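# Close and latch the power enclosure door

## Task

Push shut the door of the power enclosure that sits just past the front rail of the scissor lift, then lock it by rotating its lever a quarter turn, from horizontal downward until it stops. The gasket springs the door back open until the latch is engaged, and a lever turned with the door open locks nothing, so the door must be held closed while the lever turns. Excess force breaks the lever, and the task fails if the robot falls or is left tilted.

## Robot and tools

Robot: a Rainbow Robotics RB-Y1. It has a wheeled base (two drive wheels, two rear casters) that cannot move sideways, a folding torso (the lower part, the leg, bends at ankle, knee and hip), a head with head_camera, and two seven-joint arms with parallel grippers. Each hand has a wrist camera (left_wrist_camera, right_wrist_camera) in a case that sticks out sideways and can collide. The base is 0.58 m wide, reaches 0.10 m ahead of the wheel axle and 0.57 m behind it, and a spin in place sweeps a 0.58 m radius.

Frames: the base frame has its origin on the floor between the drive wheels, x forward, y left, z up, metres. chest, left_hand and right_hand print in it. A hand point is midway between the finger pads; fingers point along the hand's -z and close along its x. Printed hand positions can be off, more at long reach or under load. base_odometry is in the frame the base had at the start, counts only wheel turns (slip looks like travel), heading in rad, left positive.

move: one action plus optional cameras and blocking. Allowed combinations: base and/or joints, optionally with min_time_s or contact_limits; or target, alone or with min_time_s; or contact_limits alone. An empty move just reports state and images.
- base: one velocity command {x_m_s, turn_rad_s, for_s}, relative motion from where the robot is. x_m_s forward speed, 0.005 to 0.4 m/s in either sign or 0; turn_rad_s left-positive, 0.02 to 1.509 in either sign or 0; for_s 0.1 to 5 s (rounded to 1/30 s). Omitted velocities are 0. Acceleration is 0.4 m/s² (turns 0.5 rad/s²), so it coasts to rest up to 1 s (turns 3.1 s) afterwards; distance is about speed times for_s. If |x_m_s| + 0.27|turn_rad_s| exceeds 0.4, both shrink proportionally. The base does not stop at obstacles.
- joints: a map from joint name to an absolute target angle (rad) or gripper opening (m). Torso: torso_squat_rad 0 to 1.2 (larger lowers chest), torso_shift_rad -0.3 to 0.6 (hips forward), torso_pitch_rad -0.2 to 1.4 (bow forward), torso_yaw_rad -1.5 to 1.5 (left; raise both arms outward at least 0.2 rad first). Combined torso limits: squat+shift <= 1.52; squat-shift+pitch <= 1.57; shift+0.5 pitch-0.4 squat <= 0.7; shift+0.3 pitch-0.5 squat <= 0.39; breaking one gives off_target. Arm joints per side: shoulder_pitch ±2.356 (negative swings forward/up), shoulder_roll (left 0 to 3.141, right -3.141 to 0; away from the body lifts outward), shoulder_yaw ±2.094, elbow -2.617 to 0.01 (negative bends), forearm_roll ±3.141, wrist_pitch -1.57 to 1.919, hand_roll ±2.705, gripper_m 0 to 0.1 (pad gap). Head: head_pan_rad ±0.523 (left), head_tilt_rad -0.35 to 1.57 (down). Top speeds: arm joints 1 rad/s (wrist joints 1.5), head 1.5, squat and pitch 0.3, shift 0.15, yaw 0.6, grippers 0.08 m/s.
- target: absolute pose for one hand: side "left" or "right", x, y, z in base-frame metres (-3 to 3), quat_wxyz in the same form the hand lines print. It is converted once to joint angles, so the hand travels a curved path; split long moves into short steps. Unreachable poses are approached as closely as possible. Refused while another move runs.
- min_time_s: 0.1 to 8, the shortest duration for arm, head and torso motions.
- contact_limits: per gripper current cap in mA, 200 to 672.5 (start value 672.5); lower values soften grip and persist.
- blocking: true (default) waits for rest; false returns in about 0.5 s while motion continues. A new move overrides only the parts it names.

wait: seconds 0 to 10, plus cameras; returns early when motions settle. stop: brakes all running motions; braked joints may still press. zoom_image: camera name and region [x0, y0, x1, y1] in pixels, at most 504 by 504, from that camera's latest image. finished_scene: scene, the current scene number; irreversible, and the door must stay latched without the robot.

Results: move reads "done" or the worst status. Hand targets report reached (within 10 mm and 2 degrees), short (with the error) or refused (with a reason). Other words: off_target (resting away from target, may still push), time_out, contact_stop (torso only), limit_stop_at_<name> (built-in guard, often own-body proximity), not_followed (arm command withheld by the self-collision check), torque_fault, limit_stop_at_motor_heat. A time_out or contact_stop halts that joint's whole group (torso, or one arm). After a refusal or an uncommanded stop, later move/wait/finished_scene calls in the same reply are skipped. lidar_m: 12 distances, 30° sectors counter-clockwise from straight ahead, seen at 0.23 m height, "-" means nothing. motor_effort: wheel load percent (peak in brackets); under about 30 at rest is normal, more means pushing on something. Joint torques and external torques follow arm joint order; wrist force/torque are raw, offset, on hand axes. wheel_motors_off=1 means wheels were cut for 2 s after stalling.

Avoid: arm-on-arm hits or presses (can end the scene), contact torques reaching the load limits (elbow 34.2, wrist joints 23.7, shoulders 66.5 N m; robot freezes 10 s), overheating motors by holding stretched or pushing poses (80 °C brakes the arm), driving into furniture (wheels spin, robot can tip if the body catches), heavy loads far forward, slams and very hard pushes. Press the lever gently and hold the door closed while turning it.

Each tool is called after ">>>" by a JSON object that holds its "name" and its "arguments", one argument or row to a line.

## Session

>>> {"name": "move", "arguments": {
  "joints": {"head_tilt_rad": 0.1, "head_pan_rad": 0.5},
  "cameras": ["head_camera"]
}}

Scene clock: 1.00 s.
Joint torques (N m): left_arm=[-3.58 0.48 -0.11 -1.43 0 -0.67 -0.16] | right_arm=[-0.23 -1.69 0.03 0.24 0.25 -0.51 -0.02]
External joint torques (N m): left_arm=[-0.06 -0.47 -0.17 0.11 -0.01 0 -0.14] | right_arm=[-0.11 -0.16 0.11 -0.29 0.24 -0.27 -0.03]
Motor temperatures (°C): left_arm=[39 49 38 46 42 44 52] | right_arm=[36 45 38 47 41 46 42]
Wrist force (N): left_arm=[-7.9 9.9 4.1] | right_arm=[-3.5 12.3 -3.3]
Wrist torque (N m): left_arm=[-0.62 -1.49 0.38] | right_arm=[-1.82 0.29 0.69]
Wrist force, peak (N): left_arm=[-8.1 10.2 4.3] | right_arm=[-3.4 12.9 -3.6]
move: done
base_odometry: x=+0.000 y=+0.000 heading=+0.000
lidar_m: 0.72 0.52 0.50 3.41 1.35 0.86 1.20 0.79 1.25 1.07 0.43 0.43
base_status: not commanded
joint_positions: torso_squat_rad=+0.350 torso_shift_rad=+0.000 torso_pitch_rad=+0.000 torso_yaw_rad=+0.000 left_shoulder_pitch_rad=-0.038 left_shoulder_roll_rad=+0.024 left_shoulder_yaw_rad=+0.034 left_elbow_rad=-0.207 left_forearm_roll_rad=+0.044 left_wrist_pitch_rad=-0.042 left_hand_roll_rad=+0.037 left_gripper_m=+0.099 right_shoulder_pitch_rad=+0.049 right_shoulder_roll_rad=-0.039 right_shoulder_yaw_rad=+0.017 right_elbow_rad=-0.104 right_forearm_roll_rad=+0.048 right_wrist_pitch_rad=-0.041 right_hand_roll_rad=-0.042 right_gripper_m=+0.101 head_pan_rad=+0.500 head_tilt_rad=+0.100
joint_status: all done
wheel_motors_off: 0
motor_effort: left_wheel=+0(1) right_wheel=-1(2)
chest: x=-0.2280 y=-0.0001 z=+1.2475 quat_wxyz=(+1.000, +0.000, +0.000, +0.000) (m; base frame)
left_hand: x=-0.0911 y=+0.2406 z=+0.5759 quat_wxyz=(+0.989, +0.008, -0.142, +0.049) (m; base frame)
right_hand: x=-0.2037 y=-0.2487 z=+0.5641 quat_wxyz=(+0.999, -0.018, -0.049, +0.005) (m; base frame)
pictures: head_camera
Images, in order (width x height): head_camera 896x504.

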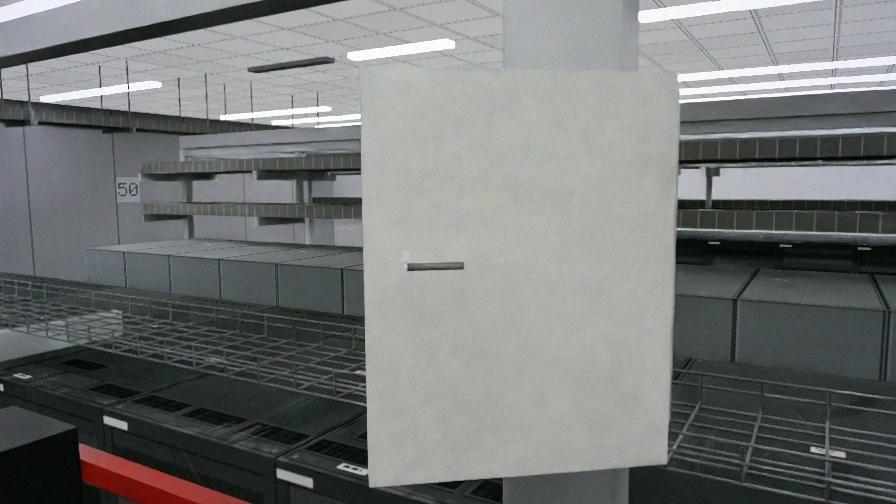

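>>> {"name": "move", "arguments": {
  "base": {"turn_rad_s": 0.4, "for_s": 0.75},
  "joints": {"left_shoulder_pitch_rad": 0.3, "left_shoulder_roll_rad": 0.4, "left_elbow_rad": -2.3, "head_pan_rad": 0.2},
  "cameras": ["head_camera"]
}}

>>> {"name": "move", "arguments": {
  "base": {"x_m_s": 0.1, "for_s": 1.0},
  "cameras": ["head_camera"]
}}

Scene clock: 15.93 s.
Joint torques (N m): left_arm=[-4.71 5.07 4.1 -8.48 0.09 -1.3 -0.32] | right_arm=[-0.56 -1.63 -0.41 0.08 0.1 -0.5 -0.08]
External joint torques (N m): left_arm=[1.29 -0.03 -0.1 0.97 0 0.32 -0.28] | right_arm=[-0.44 -0.11 -0.33 -0.45 0.09 -0.27 -0.08]
Wrist force (N): left_arm=[-11.6 8.0 12.9] | right_arm=[-3.0 12.2 -3.4]
Wrist torque (N m): left_arm=[-0.41 -1.72 0.43] | right_arm=[-1.81 0.31 0.69]
Wrist force, peak (N): left_arm=[-11.5 7.6 13.7] | right_arm=[-3.4 13.0 -3.6]
move: done
base_odometry: x=+0.000 y=+0.000 heading=+0.293
lidar_m: 0.66 0.50 1.14 1.35 0.87 1.20 0.82 1.24 2.92 1.05 0.43 0.72
base_status: done (sent for 0.77 of 0.77 s)
joint_positions: torso_squat_rad=+0.350 torso_shift_rad=+0.000 torso_pitch_rad=+0.000 torso_yaw_rad=+0.000 left_shoulder_pitch_rad=+0.300 left_shoulder_roll_rad=+0.400 left_shoulder_yaw_rad=+0.034 left_elbow_rad=-2.300 left_forearm_roll_rad=+0.044 left_wrist_pitch_rad=-0.042 left_hand_roll_rad=+0.037 left_gripper_m=+0.099 right_shoulder_pitch_rad=+0.049 right_shoulder_roll_rad=-0.039 right_shoulder_yaw_rad=+0.017 right_elbow_rad=-0.104 right_forearm_roll_rad=+0.048 right_wrist_pitch_rad=-0.041 right_hand_roll_rad=-0.042 right_gripper_m=+0.101 head_pan_rad=+0.200 head_tilt_rad=+0.100
joint_status: all done
wheel_motors_off: 0
motor_effort: left_wheel=+0(31) right_wheel=+9(46)
chest: x=-0.2280 y=-0.0002 z=+1.2475 quat_wxyz=(+1.000, +0.000, +0.000, +0.000) (m; base frame)
left_hand: x=+0.1711 y=+0.2622 z=+1.2486 quat_wxyz=(+0.516, +0.080, -0.840, -0.147) (m; base frame)
right_hand: x=-0.2038 y=-0.2487 z=+0.5640 quat_wxyz=(+0.999, -0.018, -0.049, +0.005) (m; base frame)
pictures: head_camera
Images, in order (width x height): head_camera 896x504.

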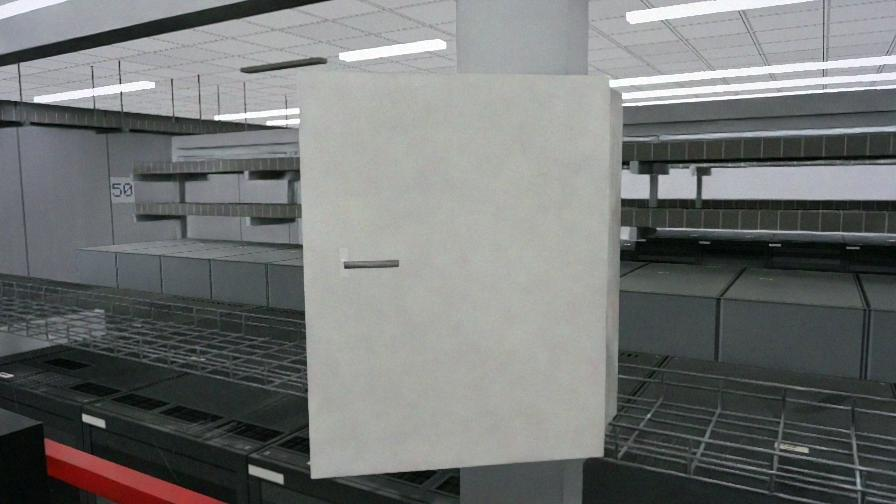

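Scene clock: 18.13 s.
Joint torques (N m): left_arm=[-5.04 4.93 3.86 -8.73 0.15 -1.47 -0.35] | right_arm=[0.22 -1.62 -0.24 0.26 0.26 -0.55 -0.04]
External joint torques (N m): left_arm=[0.94 -0.17 -0.34 0.72 0.06 0.16 -0.31] | right_arm=[0.31 -0.1 -0.16 -0.28 0.25 -0.32 -0.04]
Wrist force (N): left_arm=[-11.4 8.0 13.0] | right_arm=[-3.3 12.6 -3.5]
Wrist torque (N m): left_arm=[-0.43 -1.71 0.41] | right_arm=[-1.87 0.29 0.69]
Wrist force, peak (N): left_arm=[-11.6 7.9 13.3] | right_arm=[-3.1 13.0 -3.3]
move: done
base_odometry: x=+0.096 y=+0.029 heading=+0.294
lidar_m: 0.57 0.41 1.09 2.39 1.39 0.93 0.92 1.33 3.03 0.40 0.39 0.62
base_status: done (sent for 1 of 1 s)
joint_positions: torso_squat_rad=+0.350 torso_shift_rad=+0.000 torso_pitch_rad=+0.000 torso_yaw_rad=+0.000 left_shoulder_pitch_rad=+0.300 left_shoulder_roll_rad=+0.400 left_shoulder_yaw_rad=+0.034 left_elbow_rad=-2.300 left_forearm_roll_rad=+0.044 left_wrist_pitch_rad=-0.042 left_hand_roll_rad=+0.037 left_gripper_m=+0.099 right_shoulder_pitch_rad=+0.049 right_shoulder_roll_rad=-0.039 right_shoulder_yaw_rad=+0.017 right_elbow_rad=-0.104 right_forearm_roll_rad=+0.048 right_wrist_pitch_rad=-0.041 right_hand_roll_rad=-0.042 right_gripper_m=+0.101 head_pan_rad=+0.200 head_tilt_rad=+0.100
joint_status: not commanded
wheel_motors_off: 0
motor_effort: left_wheel=+5(26) right_wheel=-12(43)
chest: x=-0.2280 y=-0.0001 z=+1.2475 quat_wxyz=(+1.000, +0.000, +0.000, +0.000) (m; base frame)
left_hand: x=+0.1711 y=+0.2623 z=+1.2486 quat_wxyz=(+0.516, +0.080, -0.840, -0.147) (m; base frame)
right_hand: x=-0.2036 y=-0.2487 z=+0.5640 quat_wxyz=(+0.999, -0.018, -0.049, +0.005) (m; base frame)
pictures: head_camera
Images, in order (width x height): head_camera 896x504.

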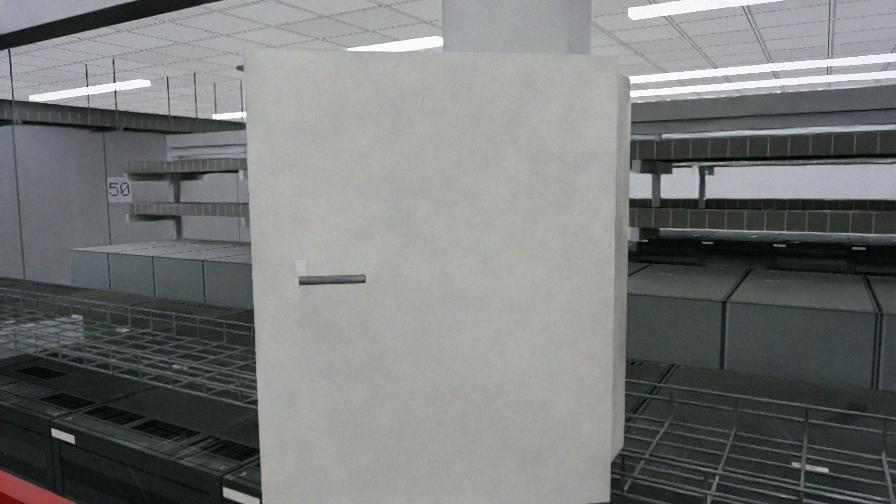

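>>> {"name": "move", "arguments": {
  "base": {"x_m_s": -0.1, "for_s": 0.8}
}}

>>> {"name": "move", "arguments": {
  "target": {"side":"left","x":0.17,"y":0.22,"z":1.41,"quat_wxyz":[0,-0.7071,0,0.7071]},
  "cameras": ["head_camera","left_wrist_camera"]
}}

Scene clock: 29.53 s.
Joint torques (N m): left_arm=[-5.25 4.88 3.95 -8.72 0.13 -1.41 -0.27] | right_arm=[-0.84 -1.27 -0.12 0.12 0.19 -0.59 -0.1]
External joint torques (N m): left_arm=[0.75 -0.22 -0.25 0.73 0.04 0.22 -0.23] | right_arm=[-0.73 0.26 -0.04 -0.42 0.18 -0.36 -0.11]
Wrist force (N): left_arm=[-11.3 8.0 13.0] | right_arm=[-3.1 12.7 -3.1]
Wrist torque (N m): left_arm=[-0.43 -1.70 0.43] | right_arm=[-1.88 0.33 0.69]
Wrist force, peak (N): left_arm=[-11.3 7.8 13.7] | right_arm=[-3.5 13.2 -3.5]
move: done
base_odometry: x=+0.019 y=+0.006 heading=+0.292
lidar_m: 0.65 0.48 1.13 1.37 0.88 1.21 0.84 1.26 2.95 1.05 0.42 0.70
base_status: done (sent for 0.8 of 0.8 s)
joint_positions: torso_squat_rad=+0.350 torso_shift_rad=+0.000 torso_pitch_rad=+0.000 torso_yaw_rad=+0.000 left_shoulder_pitch_rad=+0.300 left_shoulder_roll_rad=+0.400 left_shoulder_yaw_rad=+0.034 left_elbow_rad=-2.300 left_forearm_roll_rad=+0.044 left_wrist_pitch_rad=-0.042 left_hand_roll_rad=+0.037 left_gripper_m=+0.099 right_shoulder_pitch_rad=+0.049 right_shoulder_roll_rad=-0.039 right_shoulder_yaw_rad=+0.017 right_elbow_rad=-0.104 right_forearm_roll_rad=+0.048 right_wrist_pitch_rad=-0.041 right_hand_roll_rad=-0.042 right_gripper_m=+0.101 head_pan_rad=+0.200 head_tilt_rad=+0.100
joint_status: not commanded
wheel_motors_off: 0
motor_effort: left_wheel=-16(28) right_wheel=+15(26)
chest: x=-0.2280 y=-0.0001 z=+1.2475 quat_wxyz=(+1.000, +0.000, +0.000, +0.000) (m; base frame)
left_hand: x=+0.1711 y=+0.2623 z=+1.2486 quat_wxyz=(+0.516, +0.080, -0.840, -0.147) (m; base frame)
right_hand: x=-0.2038 y=-0.2487 z=+0.5640 quat_wxyz=(+0.999, -0.018, -0.049, +0.005) (m; base frame)

Scene clock: 32.03 s.
Joint torques (N m): left_arm=[-9.39 4.69 6.56 6 -1.54 0.39 0.21] | right_arm=[-0.67 -1.59 -0.39 0.22 0.14 -0.46 -0.04]
External joint torques (N m): left_arm=[-1.04 -1.38 -0.34 -0.65 0.12 -0.24 0.15] | right_arm=[-0.56 -0.07 -0.32 -0.31 0.13 -0.22 -0.05]
Wrist force (N): left_arm=[-0.3 9.7 9.4] | right_arm=[-3.0 12.8 -3.3]
Wrist torque (N m): left_arm=[-0.52 -1.11 0.35] | right_arm=[-1.88 0.30 0.69]
Wrist force, peak (N): left_arm=[-12.3 6.4 13.3] | right_arm=[-3.2 13.1 -3.2]
move: short
base_odometry: x=+0.019 y=+0.006 heading=+0.292
lidar_m: 0.65 0.48 1.13 1.37 0.87 1.23 0.84 1.26 2.95 1.05 0.42 0.70
base_status: not commanded
joint_positions: torso_squat_rad=+0.350 torso_shift_rad=+0.000 torso_pitch_rad=+0.000 torso_yaw_rad=+0.000 left_shoulder_pitch_rad=+0.211 left_shoulder_roll_rad=+2.195 left_shoulder_yaw_rad=+0.676 left_elbow_rad=-2.617 left_forearm_roll_rad=+0.612 left_wrist_pitch_rad=+1.132 left_hand_roll_rad=-1.243 left_gripper_m=+0.099 right_shoulder_pitch_rad=+0.049 right_shoulder_roll_rad=-0.039 right_shoulder_yaw_rad=+0.017 right_elbow_rad=-0.104 right_forearm_roll_rad=+0.048 right_wrist_pitch_rad=-0.041 right_hand_roll_rad=-0.042 right_gripper_m=+0.101 head_pan_rad=+0.200 head_tilt_rad=+0.100
joint_status: all done
wheel_motors_off: 0
motor_effort: left_wheel=-16(16) right_wheel=+16(17)
chest: x=-0.2280 y=-0.0002 z=+1.2475 quat_wxyz=(+1.000, +0.000, +0.000, +0.000) (m; base frame)
left_hand: x=+0.1710 y=+0.2199 z=+1.4106 quat_wxyz=(+0.000, +0.674, +0.000, -0.739) (m; base frame)
left_hand_status: short (checked arc, as near as the solve gets, planned for 2.1 s): 1 mm and 5.3 deg off. The place is met; only the turn is off.
right_hand: x=-0.2038 y=-0.2487 z=+0.5640 quat_wxyz=(+0.999, -0.018, -0.049, +0.005) (m; base frame)
pictures: head_camera, left_wrist_camera
Images, in order (width x height): head_camera 896x504, left_wrist_camera 644x364.

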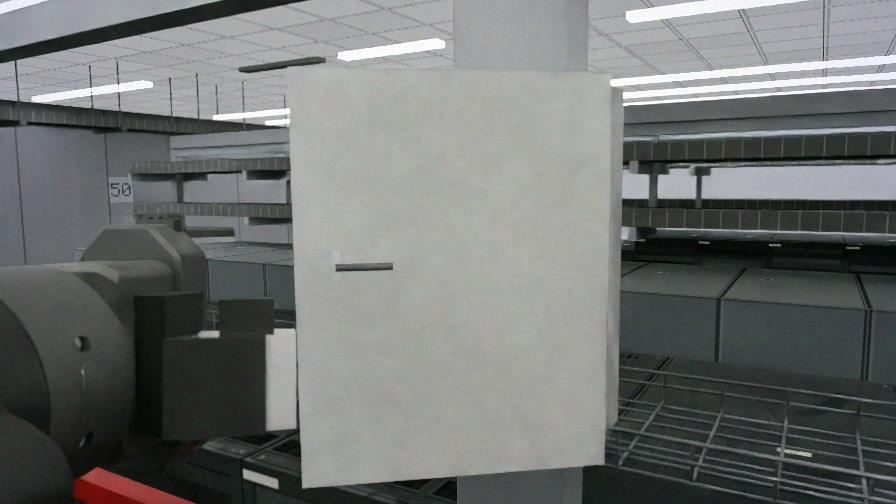

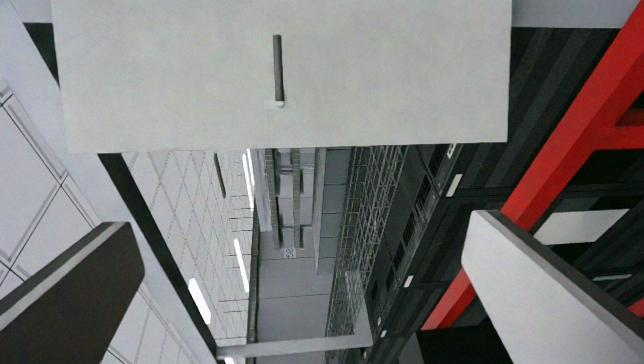

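>>> {"name": "move", "arguments": {
  "joints": {"left_hand_roll_rad":1.9}
}}

>>> {"name": "move", "arguments": {
  "target": {"side":"left","x":0.20,"y":0.20,"z":1.41,"quat_wxyz":[0.7071,0,-0.7071,0]},
  "cameras": ["head_camera","left_wrist_camera"]
}}

Scene clock: 44.67 s.
Joint torques (N m): left_arm=[-9.52 4.66 6.46 5.93 -1.68 0.3 -0.64] | right_arm=[-0.79 -1.73 -0.13 0.25 0.11 -0.44 -0.1]
External joint torques (N m): left_arm=[-1.16 -1.52 -0.44 -0.68 0.02 -0.34 -0.58] | right_arm=[-0.68 -0.21 -0.05 -0.29 0.1 -0.21 -0.11]
Wrist force (N): left_arm=[-12.6 9.6 9.7] | right_arm=[-3.1 12.7 -3.4]
Wrist torque (N m): left_arm=[-0.52 -1.77 0.43] | right_arm=[-1.87 0.29 0.69]
Wrist force, peak (N): left_arm=[-12.8 10.1 9.8] | right_arm=[-3.1 13.3 -3.5]
move: done
base_odometry: x=+0.019 y=+0.006 heading=+0.292
lidar_m: 0.65 0.48 1.13 1.37 0.87 1.22 0.84 1.27 2.95 1.05 0.43 0.70
base_status: not commanded
joint_positions: torso_squat_rad=+0.350 torso_shift_rad=+0.000 torso_pitch_rad=+0.000 torso_yaw_rad=+0.000 left_shoulder_pitch_rad=+0.211 left_shoulder_roll_rad=+2.195 left_shoulder_yaw_rad=+0.676 left_elbow_rad=-2.617 left_forearm_roll_rad=+0.612 left_wrist_pitch_rad=+1.132 left_hand_roll_rad=+1.900 left_gripper_m=+0.099 right_shoulder_pitch_rad=+0.049 right_shoulder_roll_rad=-0.039 right_shoulder_yaw_rad=+0.017 right_elbow_rad=-0.104 right_forearm_roll_rad=+0.048 right_wrist_pitch_rad=-0.041 right_hand_roll_rad=-0.042 right_gripper_m=+0.101 head_pan_rad=+0.200 head_tilt_rad=+0.100
joint_status: all done
wheel_motors_off: 0
motor_effort: left_wheel=-16(16) right_wheel=+14(18)
chest: x=-0.2280 y=-0.0002 z=+1.2475 quat_wxyz=(+1.000, +0.000, +0.000, +0.000) (m; base frame)
left_hand: x=+0.1710 y=+0.2199 z=+1.4106 quat_wxyz=(+0.739, +0.000, -0.674, +0.000) (m; base frame)
right_hand: x=-0.2038 y=-0.2487 z=+0.5640 quat_wxyz=(+0.999, -0.018, -0.049, +0.005) (m; base frame)

Scene clock: 45.60 s.
Joint torques (N m): left_arm=[-9.11 2.69 6.8 6.14 -1.19 1 -0.61] | right_arm=[-0.56 -1.43 -0.11 0.24 0.15 -0.48 -0.06]
External joint torques (N m): left_arm=[1.19 -0.58 0.27 -0.29 0.36 -0.15 -0.55] | right_arm=[-0.45 0.09 -0.03 -0.3 0.14 -0.25 -0.07]
Wrist force (N): left_arm=[-12.2 10.0 10.3] | right_arm=[-3.4 12.4 -3.5]
Wrist torque (N m): left_arm=[-0.54 -1.75 0.45] | right_arm=[-1.84 0.29 0.68]
Wrist force, peak (N): left_arm=[-13.7 9.0 10.9] | right_arm=[-3.7 12.8 -3.6]
move: done
base_odometry: x=+0.019 y=+0.006 heading=+0.292
lidar_m: 0.65 0.48 1.14 1.37 0.87 1.22 0.84 1.26 2.95 1.05 0.42 0.70
base_status: not commanded
joint_positions: torso_squat_rad=+0.350 torso_shift_rad=+0.000 torso_pitch_rad=+0.000 torso_yaw_rad=+0.000 left_shoulder_pitch_rad=+0.370 left_shoulder_roll_rad=+2.420 left_shoulder_yaw_rad=+0.691 left_elbow_rad=-2.552 left_forearm_roll_rad=+0.385 left_wrist_pitch_rad=+1.194 left_hand_roll_rad=+2.178 left_gripper_m=+0.099 right_shoulder_pitch_rad=+0.049 right_shoulder_roll_rad=-0.039 right_shoulder_yaw_rad=+0.017 right_elbow_rad=-0.104 right_forearm_roll_rad=+0.048 right_wrist_pitch_rad=-0.041 right_hand_roll_rad=-0.042 right_gripper_m=+0.101 head_pan_rad=+0.200 head_tilt_rad=+0.100
joint_status: all done
wheel_motors_off: 0
motor_effort: left_wheel=-16(17) right_wheel=+15(17)
chest: x=-0.2280 y=-0.0002 z=+1.2475 quat_wxyz=(+1.000, +0.000, +0.000, +0.000) (m; base frame)
left_hand: x=+0.2000 y=+0.1999 z=+1.4102 quat_wxyz=(+0.707, +0.000, -0.707, +0.000) (m; base frame)
left_hand_status: reached (checked arc, planned for 0.5 s): 0 mm and 0.0 deg off.
right_hand: x=-0.2038 y=-0.2487 z=+0.5640 quat_wxyz=(+0.999, -0.018, -0.049, +0.005) (m; base frame)
pictures: head_camera, left_wrist_camera
Images, in order (width x height): head_camera 896x504, left_wrist_camera 644x364.

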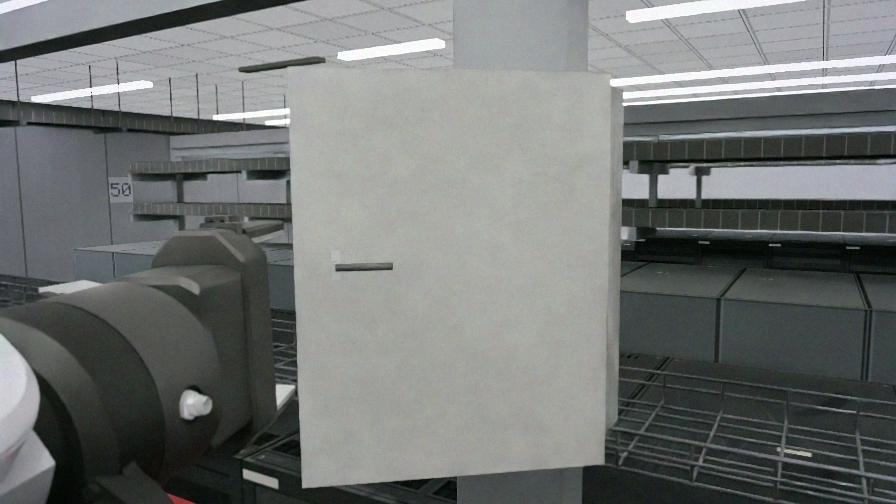

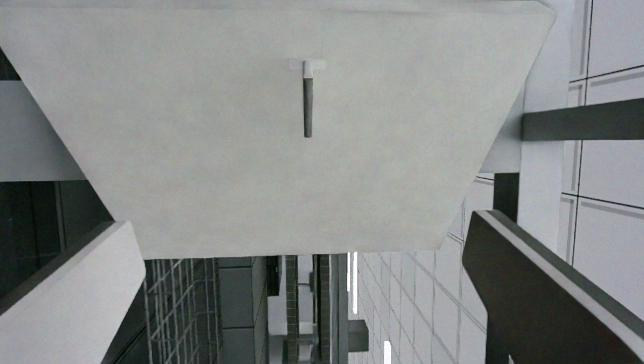

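>>> {"name": "move", "arguments": {
  "target": {"side":"left","x":0.31,"y":0.185,"z":1.41,"quat_wxyz":[0.7071,0,-0.7071,0]},
  "min_time_s": 1.2,
  "cameras": ["head_camera","left_wrist_camera"]
}}

Scene clock: 57.87 s.
Joint torques (N m): left_arm=[-14.45 -0.52 7.46 7.2 -1.15 1.14 -0.05] | right_arm=[-0.56 -1.64 -0.36 0.21 0.26 -0.54 -0.11]
External joint torques (N m): left_arm=[1.39 0.71 0.66 -0.18 0.09 -0.23 0.01] | right_arm=[-0.45 -0.12 -0.28 -0.32 0.25 -0.3 -0.12]
Wrist force (N): left_arm=[-12.3 10.0 10.6] | right_arm=[-3.3 12.5 -3.2]
Wrist torque (N m): left_arm=[-0.57 -1.80 0.40] | right_arm=[-1.82 0.28 0.69]
Wrist force, peak (N): left_arm=[-12.9 10.6 10.9] | right_arm=[-3.3 13.3 -3.5]
move: done
base_odometry: x=+0.019 y=+0.006 heading=+0.292
lidar_m: 0.65 0.48 1.13 1.37 0.87 1.23 0.85 1.26 2.94 1.05 0.42 0.70
base_status: not commanded
joint_positions: torso_squat_rad=+0.350 torso_shift_rad=+0.000 torso_pitch_rad=+0.000 torso_yaw_rad=+0.000 left_shoulder_pitch_rad=+0.620 left_shoulder_roll_rad=+2.706 left_shoulder_yaw_rad=+0.740 left_elbow_rad=-2.095 left_forearm_roll_rad=+0.299 left_wrist_pitch_rad=+0.984 left_hand_roll_rad=+2.321 left_gripper_m=+0.099 right_shoulder_pitch_rad=+0.049 right_shoulder_roll_rad=-0.039 right_shoulder_yaw_rad=+0.017 right_elbow_rad=-0.104 right_forearm_roll_rad=+0.048 right_wrist_pitch_rad=-0.041 right_hand_roll_rad=-0.042 right_gripper_m=+0.101 head_pan_rad=+0.200 head_tilt_rad=+0.100
joint_status: all done
wheel_motors_off: 0
motor_effort: left_wheel=-16(17) right_wheel=+15(17)
chest: x=-0.2280 y=-0.0002 z=+1.2475 quat_wxyz=(+1.000, +0.000, +0.000, +0.000) (m; base frame)
left_hand: x=+0.3099 y=+0.1850 z=+1.4102 quat_wxyz=(+0.707, +0.000, -0.707, +0.000) (m; base frame)
left_hand_status: reached (checked arc, planned for 1.2 s): 0 mm and 0.0 deg off.
right_hand: x=-0.2038 y=-0.2487 z=+0.5640 quat_wxyz=(+0.999, -0.018, -0.049, +0.005) (m; base frame)
pictures: head_camera, left_wrist_camera
Images, in order (width x height): head_camera 896x504, left_wrist_camera 644x364.

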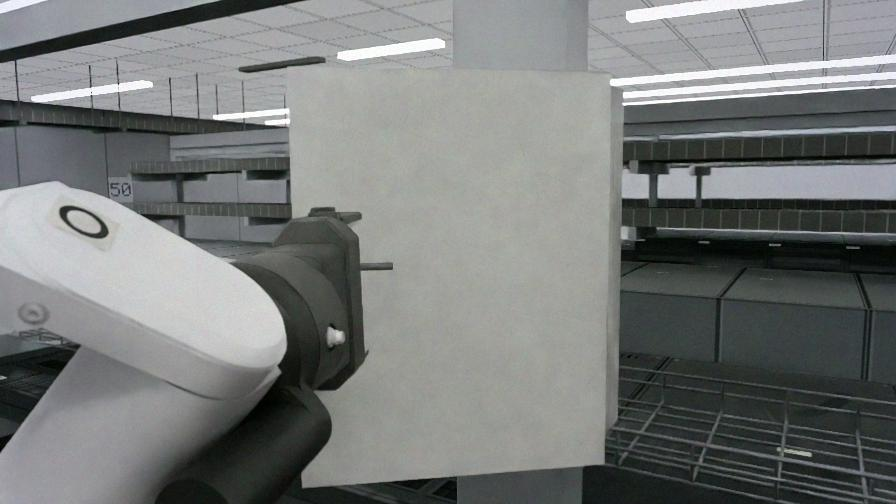

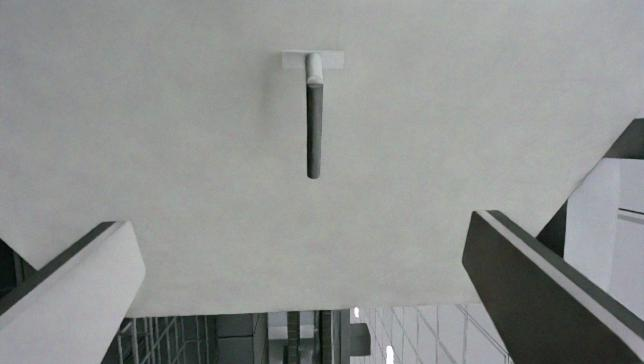

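>>> {"name": "move", "arguments": {
  "target": {"side":"left","x":0.20,"y":0.185,"z":1.425,"quat_wxyz":[0.7071,0,-0.7071,0]}
}}

>>> {"name": "move", "arguments": {
  "joints": {"torso_shift_rad":0.3},
  "min_time_s": 2
}}

>>> {"name": "move", "arguments": {
  "target": {"side":"left","x":0.43,"y":0.185,"z":1.41,"quat_wxyz":[0.7071,0,-0.7071,0]},
  "cameras": ["head_camera","left_wrist_camera"]
}}

Scene clock: 64.23 s.
Joint torques (N m): left_arm=[-10.81 2.43 5.67 6.49 -1.52 0.77 -0.24] | right_arm=[-0.68 -1.78 -0.21 0.32 0.1 -0.61 0.11]
External joint torques (N m): left_arm=[-0.57 -0.14 -0.49 -0.54 0.01 -0.38 -0.19] | right_arm=[-0.57 -0.26 -0.13 -0.21 0.09 -0.37 0.1]
Wrist force (N): left_arm=[-12.3 9.6 9.9] | right_arm=[-3.4 12.4 -3.5]
Wrist torque (N m): left_arm=[-0.47 -1.74 0.42] | right_arm=[-1.82 0.25 0.66]
Wrist force, peak (N): left_arm=[-13.1 11.1 10.9] | right_arm=[-3.2 13.0 -3.6]
move: done
base_odometry: x=+0.019 y=+0.006 heading=+0.292
lidar_m: 0.65 0.48 1.13 1.38 0.88 1.22 0.84 1.26 2.94 1.05 0.42 0.70
base_status: not commanded
joint_positions: torso_squat_rad=+0.350 torso_shift_rad=+0.000 torso_pitch_rad=+0.000 torso_yaw_rad=+0.000 left_shoulder_pitch_rad=+0.327 left_shoulder_roll_rad=+2.480 left_shoulder_yaw_rad=+0.726 left_elbow_rad=-2.519 left_forearm_roll_rad=+0.477 left_wrist_pitch_rad=+1.181 left_hand_roll_rad=+2.180 left_gripper_m=+0.099 right_shoulder_pitch_rad=+0.049 right_shoulder_roll_rad=-0.039 right_shoulder_yaw_rad=+0.017 right_elbow_rad=-0.104 right_forearm_roll_rad=+0.048 right_wrist_pitch_rad=-0.041 right_hand_roll_rad=-0.042 right_gripper_m=+0.101 head_pan_rad=+0.200 head_tilt_rad=+0.100
joint_status: all done
wheel_motors_off: 0
motor_effort: left_wheel=-16(17) right_wheel=+13(15)
chest: x=-0.2280 y=-0.0001 z=+1.2475 quat_wxyz=(+1.000, +0.000, +0.000, +0.000) (m; base frame)
left_hand: x=+0.2000 y=+0.1850 z=+1.4250 quat_wxyz=(+0.707, +0.000, -0.707, +0.000) (m; base frame)
left_hand_status: reached (checked arc, planned for 0.8 s): 0 mm and 0.0 deg off.
right_hand: x=-0.2038 y=-0.2487 z=+0.5640 quat_wxyz=(+0.999, -0.018, -0.049, +0.005) (m; base frame)

Scene clock: 67.00 s.
Joint torques (N m): left_arm=[-10.89 2.25 5.43 6.5 -1.51 0.83 -0.38] | right_arm=[-0.58 -1.53 -0.34 0.37 0.17 -0.44 0.03]
External joint torques (N m): left_arm=[-0.64 -0.32 -0.73 -0.53 0.02 -0.32 -0.33] | right_arm=[-0.51 -0.01 -0.26 -0.17 0.17 -0.2 0.02]
Wrist force (N): left_arm=[-12.4 10.0 10.8] | right_arm=[-3.5 12.5 -3.8]
Wrist torque (N m): left_arm=[-0.56 -1.76 0.44] | right_arm=[-1.84 0.26 0.68]
Wrist force, peak (N): left_arm=[-12.7 10.2 10.6] | right_arm=[-3.3 13.0 -3.6]
move: done
base_odometry: x=+0.019 y=+0.006 heading=+0.292
lidar_m: 0.65 0.48 1.13 1.37 0.88 1.22 0.84 1.27 2.95 1.05 0.42 0.70
base_status: not commanded
joint_positions: torso_squat_rad=+0.350 torso_shift_rad=+0.300 torso_pitch_rad=+0.000 torso_yaw_rad=+0.000 left_shoulder_pitch_rad=+0.327 left_shoulder_roll_rad=+2.480 left_shoulder_yaw_rad=+0.726 left_elbow_rad=-2.519 left_forearm_roll_rad=+0.477 left_wrist_pitch_rad=+1.181 left_hand_roll_rad=+2.180 left_gripper_m=+0.099 right_shoulder_pitch_rad=+0.049 right_shoulder_roll_rad=-0.039 right_shoulder_yaw_rad=+0.017 right_elbow_rad=-0.104 right_forearm_roll_rad=+0.048 right_wrist_pitch_rad=-0.041 right_hand_roll_rad=-0.042 right_gripper_m=+0.101 head_pan_rad=+0.200 head_tilt_rad=+0.100
joint_status: all done
wheel_motors_off: 0
motor_effort: left_wheel=-17(17) right_wheel=+15(16)
chest: x=-0.0336 y=-0.0001 z=+1.2181 quat_wxyz=(+1.000, +0.000, +0.000, +0.000) (m; base frame)
left_hand: x=+0.3944 y=+0.1850 z=+1.3956 quat_wxyz=(+0.707, +0.000, -0.707, +0.000) (m; base frame)
right_hand: x=-0.0095 y=-0.2487 z=+0.5347 quat_wxyz=(+0.999, -0.018, -0.049, +0.005) (m; base frame)

Scene clock: 67.83 s.
Joint torques (N m): left_arm=[-10.13 2.36 6.73 7.18 -1.39 1 -0.48] | right_arm=[-0.32 -1.58 -0.07 0.22 0.16 -0.67 -0.15]
External joint torques (N m): left_arm=[1.6 0.53 0.11 -0.24 0.08 -0.13 -0.42] | right_arm=[-0.24 -0.06 0.01 -0.32 0.15 -0.44 -0.15]
Wrist force (N): left_arm=[-12.3 9.5 10.5] | right_arm=[-3.3 12.2 -3.5]
Wrist torque (N m): left_arm=[-0.50 -1.75 0.41] | right_arm=[-1.81 0.28 0.71]
Wrist force, peak (N): left_arm=[-15.0 8.7 15.9] | right_arm=[-3.3 12.9 -3.7]
move: done
base_odometry: x=+0.019 y=+0.006 heading=+0.292
lidar_m: 0.65 0.48 1.13 1.37 0.88 1.22 0.85 1.26 2.94 1.05 0.42 0.70
base_status: not commanded
joint_positions: torso_squat_rad=+0.350 torso_shift_rad=+0.300 torso_pitch_rad=+0.000 torso_yaw_rad=+0.000 left_shoulder_pitch_rad=+0.380 left_shoulder_roll_rad=+2.528 left_shoulder_yaw_rad=+0.738 left_elbow_rad=-2.361 left_forearm_roll_rad=+0.470 left_wrist_pitch_rad=+1.073 left_hand_roll_rad=+2.161 left_gripper_m=+0.099 right_shoulder_pitch_rad=+0.049 right_shoulder_roll_rad=-0.039 right_shoulder_yaw_rad=+0.017 right_elbow_rad=-0.104 right_forearm_roll_rad=+0.048 right_wrist_pitch_rad=-0.041 right_hand_roll_rad=-0.042 right_gripper_m=+0.101 head_pan_rad=+0.200 head_tilt_rad=+0.100
joint_status: all done
wheel_motors_off: 0
motor_effort: left_wheel=-17(17) right_wheel=+13(16)
chest: x=-0.0337 y=-0.0001 z=+1.2181 quat_wxyz=(+1.000, +0.000, +0.000, +0.000) (m; base frame)
left_hand: x=+0.4295 y=+0.1849 z=+1.4102 quat_wxyz=(+0.707, +0.000, -0.707, +0.000) (m; base frame)
left_hand_status: reached (checked arc, planned for 0.5 s): 1 mm and 0.0 deg off.
right_hand: x=-0.0094 y=-0.2487 z=+0.5347 quat_wxyz=(+0.999, -0.018, -0.049, +0.005) (m; base frame)
pictures: head_camera, left_wrist_camera
Images, in order (width x height): head_camera 896x504, left_wrist_camera 644x364.

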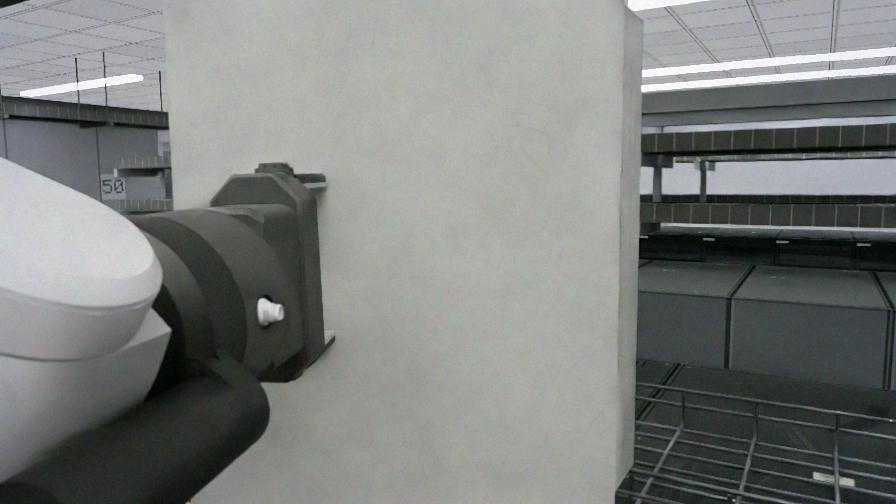

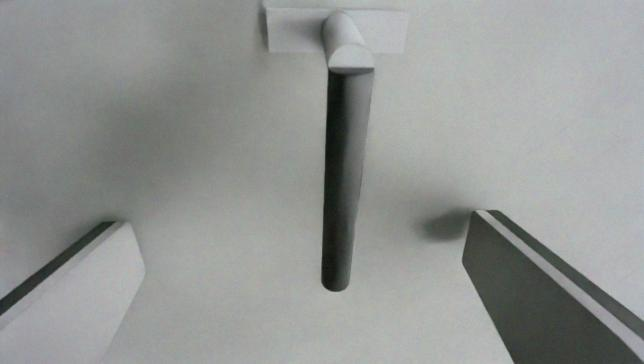

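>>> {"name": "move", "arguments": {
  "target": {"side":"left","x":0.515,"y":0.208,"z":1.416,"quat_wxyz":[0.7064,-0.0308,-0.7064,-0.0308]},
  "min_time_s": 1.2,
  "cameras": ["head_camera","left_wrist_camera"]
}}

Scene clock: 74.27 s.
Joint torques (N m): left_arm=[-13.37 2.32 7.3 7.43 -1.07 0.86 0.09] | right_arm=[-0.54 -1.51 -0.31 0.37 0.07 -0.52 -0.06]
External joint torques (N m): left_arm=[2.13 1.25 -0.72 -0.12 0.03 -0.34 0.15] | right_arm=[-0.46 0.01 -0.23 -0.18 0.06 -0.29 -0.06]
Wrist force (N): left_arm=[-12.1 10.3 12.6] | right_arm=[-3.0 12.4 -3.3]
Wrist torque (N m): left_arm=[-0.61 -1.62 0.42] | right_arm=[-1.82 0.32 0.69]
Wrist force, peak (N): left_arm=[-12.7 10.5 15.4] | right_arm=[-3.4 13.0 -3.5]
move: done
base_odometry: x=+0.019 y=+0.006 heading=+0.292
lidar_m: 0.65 0.48 1.13 1.37 0.87 1.22 0.85 1.27 2.95 1.05 0.42 0.70
base_status: not commanded
joint_positions: torso_squat_rad=+0.350 torso_shift_rad=+0.300 torso_pitch_rad=+0.000 torso_yaw_rad=+0.000 left_shoulder_pitch_rad=+0.587 left_shoulder_roll_rad=+2.557 left_shoulder_yaw_rad=+0.736 left_elbow_rad=-2.003 left_forearm_roll_rad=+0.252 left_wrist_pitch_rad=+0.733 left_hand_roll_rad=+2.213 left_gripper_m=+0.099 right_shoulder_pitch_rad=+0.049 right_shoulder_roll_rad=-0.039 right_shoulder_yaw_rad=+0.017 right_elbow_rad=-0.104 right_forearm_roll_rad=+0.048 right_wrist_pitch_rad=-0.041 right_hand_roll_rad=-0.042 right_gripper_m=+0.101 head_pan_rad=+0.200 head_tilt_rad=+0.100
joint_status: all done
wheel_motors_off: 0
motor_effort: left_wheel=-17(17) right_wheel=+15(16)
chest: x=-0.0337 y=-0.0001 z=+1.2181 quat_wxyz=(+1.000, +0.000, +0.000, +0.000) (m; base frame)
left_hand: x=+0.5141 y=+0.2081 z=+1.4163 quat_wxyz=(+0.707, -0.030, -0.706, -0.031) (m; base frame)
left_hand_status: reached (checked arc, planned for 1.2 s): 1 mm and 0.1 deg off.
right_hand: x=-0.0094 y=-0.2487 z=+0.5347 quat_wxyz=(+0.999, -0.018, -0.049, +0.005) (m; base frame)
pictures: head_camera, left_wrist_camera
Images, in order (width x height): head_camera 896x504, left_wrist_camera 644x364.

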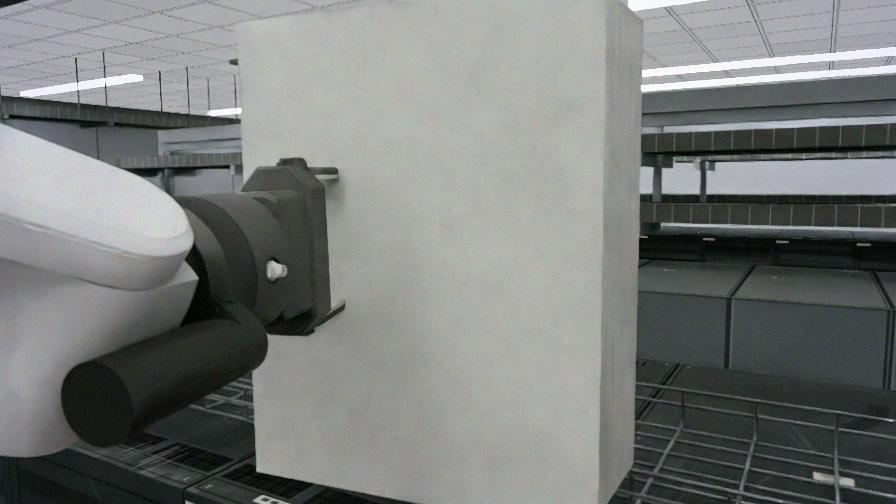

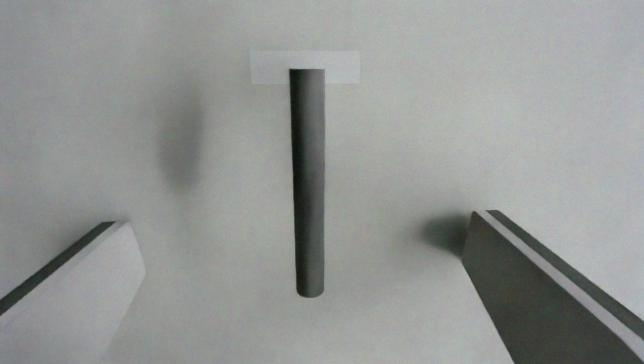

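>>> {"name": "move", "arguments": {
  "target": {"side":"left","x":0.562,"y":0.212,"z":1.416,"quat_wxyz":[0.7026,-0.08,-0.7026,-0.08]},
  "min_time_s": 1.2,
  "cameras": ["head_camera","left_wrist_camera"]
}}

Scene clock: 77.13 s.
Joint torques (N m): left_arm=[-6.21 11.84 7.56 13.23 -0.77 2.36 -0.05] | right_arm=[-0.46 -1.59 -0.35 0.37 0.04 -0.53 -0.08]
External joint torques (N m): left_arm=[11.67 11.97 -1.32 5.8 -0.13 0.91 0] | right_arm=[-0.2 -0.04 -0.27 -0.11 0.03 -0.28 -0.08]
Wrist force (N): left_arm=[2.0 13.0 106.7] | right_arm=[-3.4 12.8 -3.3]
Wrist torque (N m): left_arm=[-1.32 3.19 0.36] | right_arm=[-1.87 0.26 0.69]
Wrist force, peak (N): left_arm=[1.6 13.3 108.4] | right_arm=[-3.1 13.0 -3.5]
move: done
base_odometry: x=+0.019 y=+0.006 heading=+0.293
lidar_m: 0.65 0.48 1.13 1.37 0.88 1.22 0.84 1.27 2.95 1.05 0.42 0.70
base_status: not commanded
joint_positions: torso_squat_rad=+0.351 torso_shift_rad=+0.298 torso_pitch_rad=-0.005 torso_yaw_rad=+0.001 left_shoulder_pitch_rad=+0.782 left_shoulder_roll_rad=+2.567 left_shoulder_yaw_rad=+0.832 left_elbow_rad=-1.737 left_forearm_roll_rad=-0.026 left_wrist_pitch_rad=+0.450 left_hand_roll_rad=+2.378 left_gripper_m=+0.099 right_shoulder_pitch_rad=+0.049 right_shoulder_roll_rad=-0.039 right_shoulder_yaw_rad=+0.017 right_elbow_rad=-0.104 right_forearm_roll_rad=+0.048 right_wrist_pitch_rad=-0.041 right_hand_roll_rad=-0.042 right_gripper_m=+0.101 head_pan_rad=+0.200 head_tilt_rad=+0.100
joint_status: all done
wheel_motors_off: 0
motor_effort: left_wheel=+4(17) right_wheel=+14(17)
chest: x=-0.0366 y=+0.0003 z=+1.2184 quat_wxyz=(+1.000, +0.000, -0.002, +0.001) (m; base frame)
left_hand: x=+0.5571 y=+0.2136 z=+1.4207 quat_wxyz=(+0.701, -0.079, -0.705, -0.078) (m; base frame)
left_hand_status: reached (checked arc, planned for 1.2 s): 7 mm and 0.4 deg off.
right_hand: x=-0.0089 y=-0.2487 z=+0.5352 quat_wxyz=(+0.999, -0.018, -0.051, +0.005) (m; base frame)
pictures: head_camera, left_wrist_camera
Images, in order (width x height): head_camera 896x504, left_wrist_camera 644x364.

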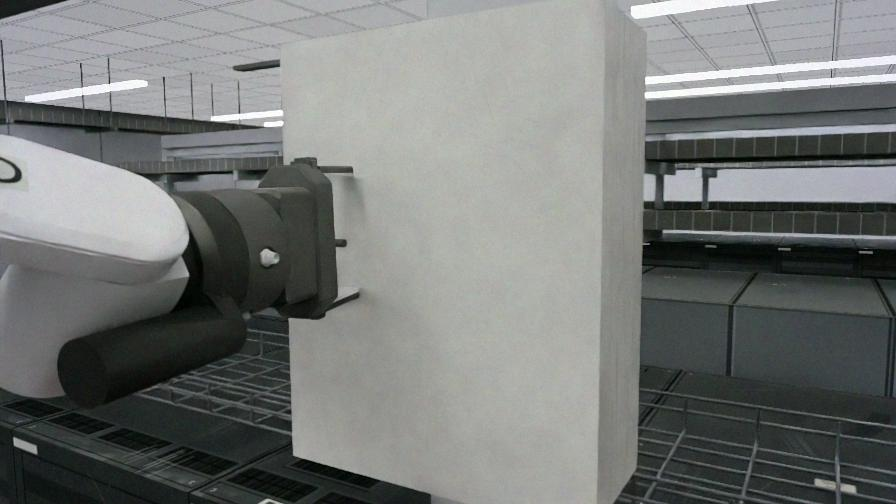

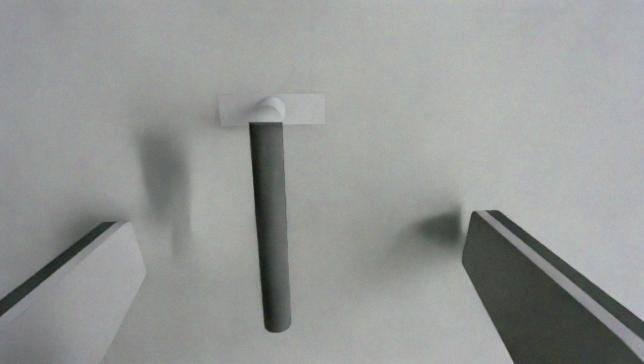

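>>> {"name": "move", "arguments": {
  "target": {"side":"left","x":0.559,"y":0.212,"z":1.405,"quat_wxyz":[0.7018,-0.0862,-0.7018,-0.0862]},
  "cameras": ["left_wrist_camera"]
}}

>>> {"name": "move", "arguments": {
  "joints": {"left_gripper_m":0.003},
  "contact_limits": {"left_gripper_m":500},
  "cameras": ["head_camera","left_wrist_camera"]
}}

Scene clock: 81.37 s.
Joint torques (N m): left_arm=[-2.08 16.07 5.67 6.39 -0.19 -0.8 0.13] | right_arm=[-0.64 -1.44 -0.18 0.04 0.06 -0.52 -0.21]
External joint torques (N m): left_arm=[15.99 16.54 -3.48 -0.76 0.44 -2.29 0.18] | right_arm=[-0.36 0.12 -0.1 -0.43 0.05 -0.27 -0.21]
Wrist force (N): left_arm=[14.4 16.7 102.2] | right_arm=[-3.9 12.2 -3.5]
Wrist torque (N m): left_arm=[-1.10 2.56 0.27] | right_arm=[-1.79 0.21 0.69]
Wrist force, peak (N): left_arm=[20.1 17.2 119.4] | right_arm=[-3.1 13.2 -3.1]
move: done
base_odometry: x=+0.019 y=+0.006 heading=+0.293
lidar_m: 0.65 0.48 1.13 1.37 0.87 1.22 0.84 1.27 2.95 1.05 0.42 0.70
base_status: not commanded
joint_positions: torso_squat_rad=+0.351 torso_shift_rad=+0.298 torso_pitch_rad=-0.005 torso_yaw_rad=+0.001 left_shoulder_pitch_rad=+0.834 left_shoulder_roll_rad=+2.553 left_shoulder_yaw_rad=+0.867 left_elbow_rad=-1.745 left_forearm_roll_rad=-0.087 left_wrist_pitch_rad=+0.456 left_hand_roll_rad=+2.405 left_gripper_m=+0.099 right_shoulder_pitch_rad=+0.049 right_shoulder_roll_rad=-0.039 right_shoulder_yaw_rad=+0.017 right_elbow_rad=-0.104 right_forearm_roll_rad=+0.048 right_wrist_pitch_rad=-0.041 right_hand_roll_rad=-0.042 right_gripper_m=+0.101 head_pan_rad=+0.200 head_tilt_rad=+0.100
joint_status: all done
wheel_motors_off: 0
motor_effort: left_wheel=+9(10) right_wheel=+8(17)
chest: x=-0.0369 y=+0.0004 z=+1.2184 quat_wxyz=(+1.000, +0.000, -0.003, +0.001) (m; base frame)
left_hand: x=+0.5575 y=+0.2133 z=+1.4090 quat_wxyz=(+0.701, -0.086, -0.703, -0.084) (m; base frame)
left_hand_status: reached (checked arc, planned for 0.3 s): 4 mm and 0.4 deg off.
right_hand: x=-0.0088 y=-0.2487 z=+0.5353 quat_wxyz=(+0.998, -0.018, -0.051, +0.006) (m; base frame)
pictures: left_wrist_camera
Images, in order (width x height): left_wrist_camera 644x364.

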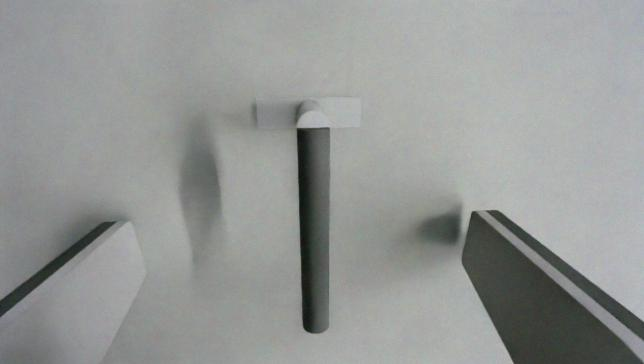

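Scene clock: 83.00 s.
Joint torques (N m): left_arm=[-28.3 10.23 22.75 20.62 -2.22 5.19 0.18] | right_arm=[-0.05 -1.31 -0.42 -0.07 0.09 -0.55 -0.04]
External joint torques (N m): left_arm=[-10.18 10.75 13.61 13.51 -1.58 3.7 0.24] | right_arm=[0.18 0.27 -0.34 -0.56 0.08 -0.31 -0.04]
Wrist force (N): left_arm=[-30.9 17.7 113.8] | right_arm=[-3.4 12.8 -3.3]
Wrist torque (N m): left_arm=[-1.26 0.41 -0.33] | right_arm=[-1.87 0.27 0.68]
Wrist force, peak (N): left_arm=[-46.0 11.7 124.1] | right_arm=[-3.4 12.9 -3.1]
move: off_target
base_odometry: x=+0.019 y=+0.006 heading=+0.293
lidar_m: 0.65 0.48 1.13 1.37 0.88 1.22 0.84 1.27 2.96 1.05 0.42 0.70
base_status: not commanded
joint_positions: torso_squat_rad=+0.351 torso_shift_rad=+0.298 torso_pitch_rad=-0.004 torso_yaw_rad=+0.001 left_shoulder_pitch_rad=+0.840 left_shoulder_roll_rad=+2.555 left_shoulder_yaw_rad=+0.862 left_elbow_rad=-1.748 left_forearm_roll_rad=-0.086 left_wrist_pitch_rad=+0.454 left_hand_roll_rad=+2.405 left_gripper_m=+0.013 right_shoulder_pitch_rad=+0.049 right_shoulder_roll_rad=-0.039 right_shoulder_yaw_rad=+0.017 right_elbow_rad=-0.104 right_forearm_roll_rad=+0.048 right_wrist_pitch_rad=-0.041 right_hand_roll_rad=-0.042 right_gripper_m=+0.101 head_pan_rad=+0.200 head_tilt_rad=+0.100
joint_status: left_gripper_m off_target (ended at +0.013, target +0.003)
wheel_motors_off: 0
motor_effort: left_wheel=+11(11) right_wheel=+8(10)
contact_limits: left_gripper_m 500 mA
chest: x=-0.0362 y=+0.0006 z=+1.2184 quat_wxyz=(+1.000, +0.000, -0.002, +0.001) (m; base frame)
left_hand: x=+0.5588 y=+0.2145 z=+1.4012 quat_wxyz=(+0.706, -0.085, -0.698, -0.084) (m; base frame)
right_hand: x=-0.0090 y=-0.2488 z=+0.5353 quat_wxyz=(+0.999, -0.019, -0.051, +0.006) (m; base frame)
pictures: head_camera, left_wrist_camera
Images, in order (width x height): head_camera 896x504, left_wrist_camera 644x364.

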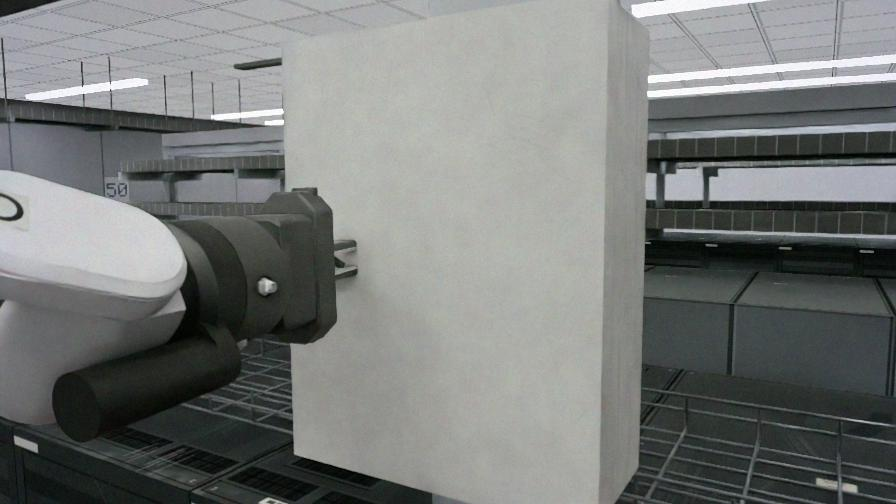

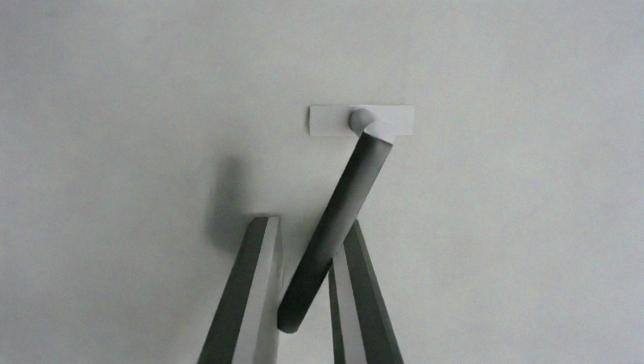

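>>> {"name": "move", "arguments": {
  "target": {"side":"left","x":0.5606,"y":0.2169,"z":1.387,"quat_wxyz":[0.6532,0.0922,-0.701,-0.2706]},
  "min_time_s": 1.2,
  "cameras": ["head_camera","left_wrist_camera"]
}}

Scene clock: 90.40 s.
Joint torques (N m): left_arm=[-2.56 15.47 1.04 5.94 0.55 -3.43 -1.24] | right_arm=[-0.72 -1.44 -0.16 0.4 0.21 -0.56 -0.08]
External joint torques (N m): left_arm=[15.69 15.75 -7.55 -1.44 1.04 -5.22 -1.2] | right_arm=[-0.45 0.12 -0.08 -0.08 0.2 -0.31 -0.09]
Wrist force (N): left_arm=[9.4 19.4 93.5] | right_arm=[-3.5 12.6 -3.4]
Wrist torque (N m): left_arm=[-0.59 -2.91 1.14] | right_arm=[-1.86 0.26 0.66]
Wrist force, peak (N): left_arm=[-31.7 18.2 117.5] | right_arm=[-3.6 13.0 -3.5]
move: done
base_odometry: x=+0.019 y=+0.006 heading=+0.293
lidar_m: 0.65 0.48 1.13 1.38 0.88 1.22 0.84 1.26 2.95 1.05 0.42 0.70
base_status: not commanded
joint_positions: torso_squat_rad=+0.351 torso_shift_rad=+0.298 torso_pitch_rad=-0.005 torso_yaw_rad=+0.001 left_shoulder_pitch_rad=+0.809 left_shoulder_roll_rad=+2.589 left_shoulder_yaw_rad=+0.747 left_elbow_rad=-1.749 left_forearm_roll_rad=-0.313 left_wrist_pitch_rad=+0.487 left_hand_roll_rad=+2.154 left_gripper_m=+0.006 right_shoulder_pitch_rad=+0.049 right_shoulder_roll_rad=-0.039 right_shoulder_yaw_rad=+0.017 right_elbow_rad=-0.104 right_forearm_roll_rad=+0.048 right_wrist_pitch_rad=-0.041 right_hand_roll_rad=-0.042 right_gripper_m=+0.101 head_pan_rad=+0.200 head_tilt_rad=+0.100
joint_status: all done
wheel_motors_off: 0
on_its_own: left_gripper_m moved -0.007 to your old target +0.003
motor_effort: left_wheel=+11(11) right_wheel=+8(9)
contact_limits: left_gripper_m 500 mA
chest: x=-0.0366 y=+0.0002 z=+1.2184 quat_wxyz=(+1.000, +0.000, -0.002, +0.001) (m; base frame)
left_hand: x=+0.5593 y=+0.2165 z=+1.3916 quat_wxyz=(+0.652, +0.087, -0.705, -0.266) (m; base frame)
left_hand_status: reached (checked arc, planned for 1.2 s): 5 mm and 0.9 deg off.
right_hand: x=-0.0088 y=-0.2487 z=+0.5352 quat_wxyz=(+0.999, -0.018, -0.051, +0.005) (m; base frame)
pictures: head_camera, left_wrist_camera
Images, in order (width x height): head_camera 896x504, left_wrist_camera 644x364.

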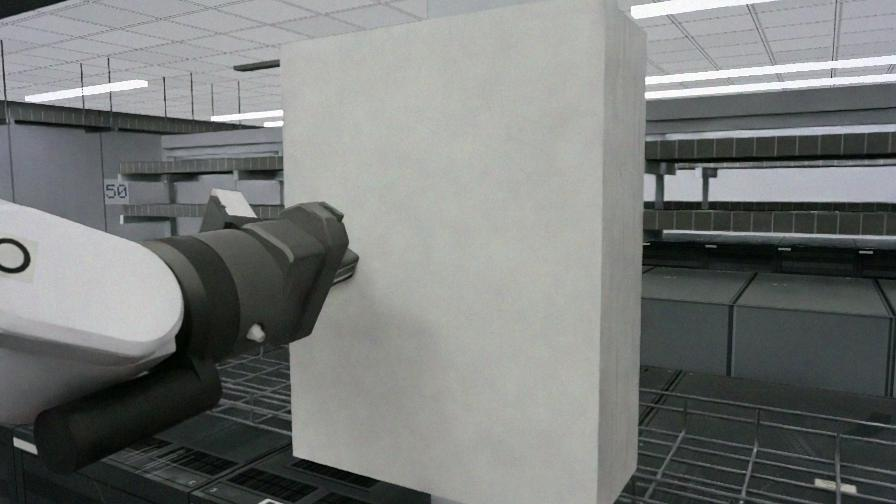

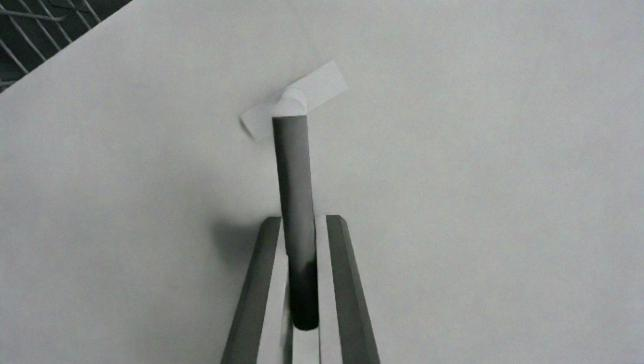

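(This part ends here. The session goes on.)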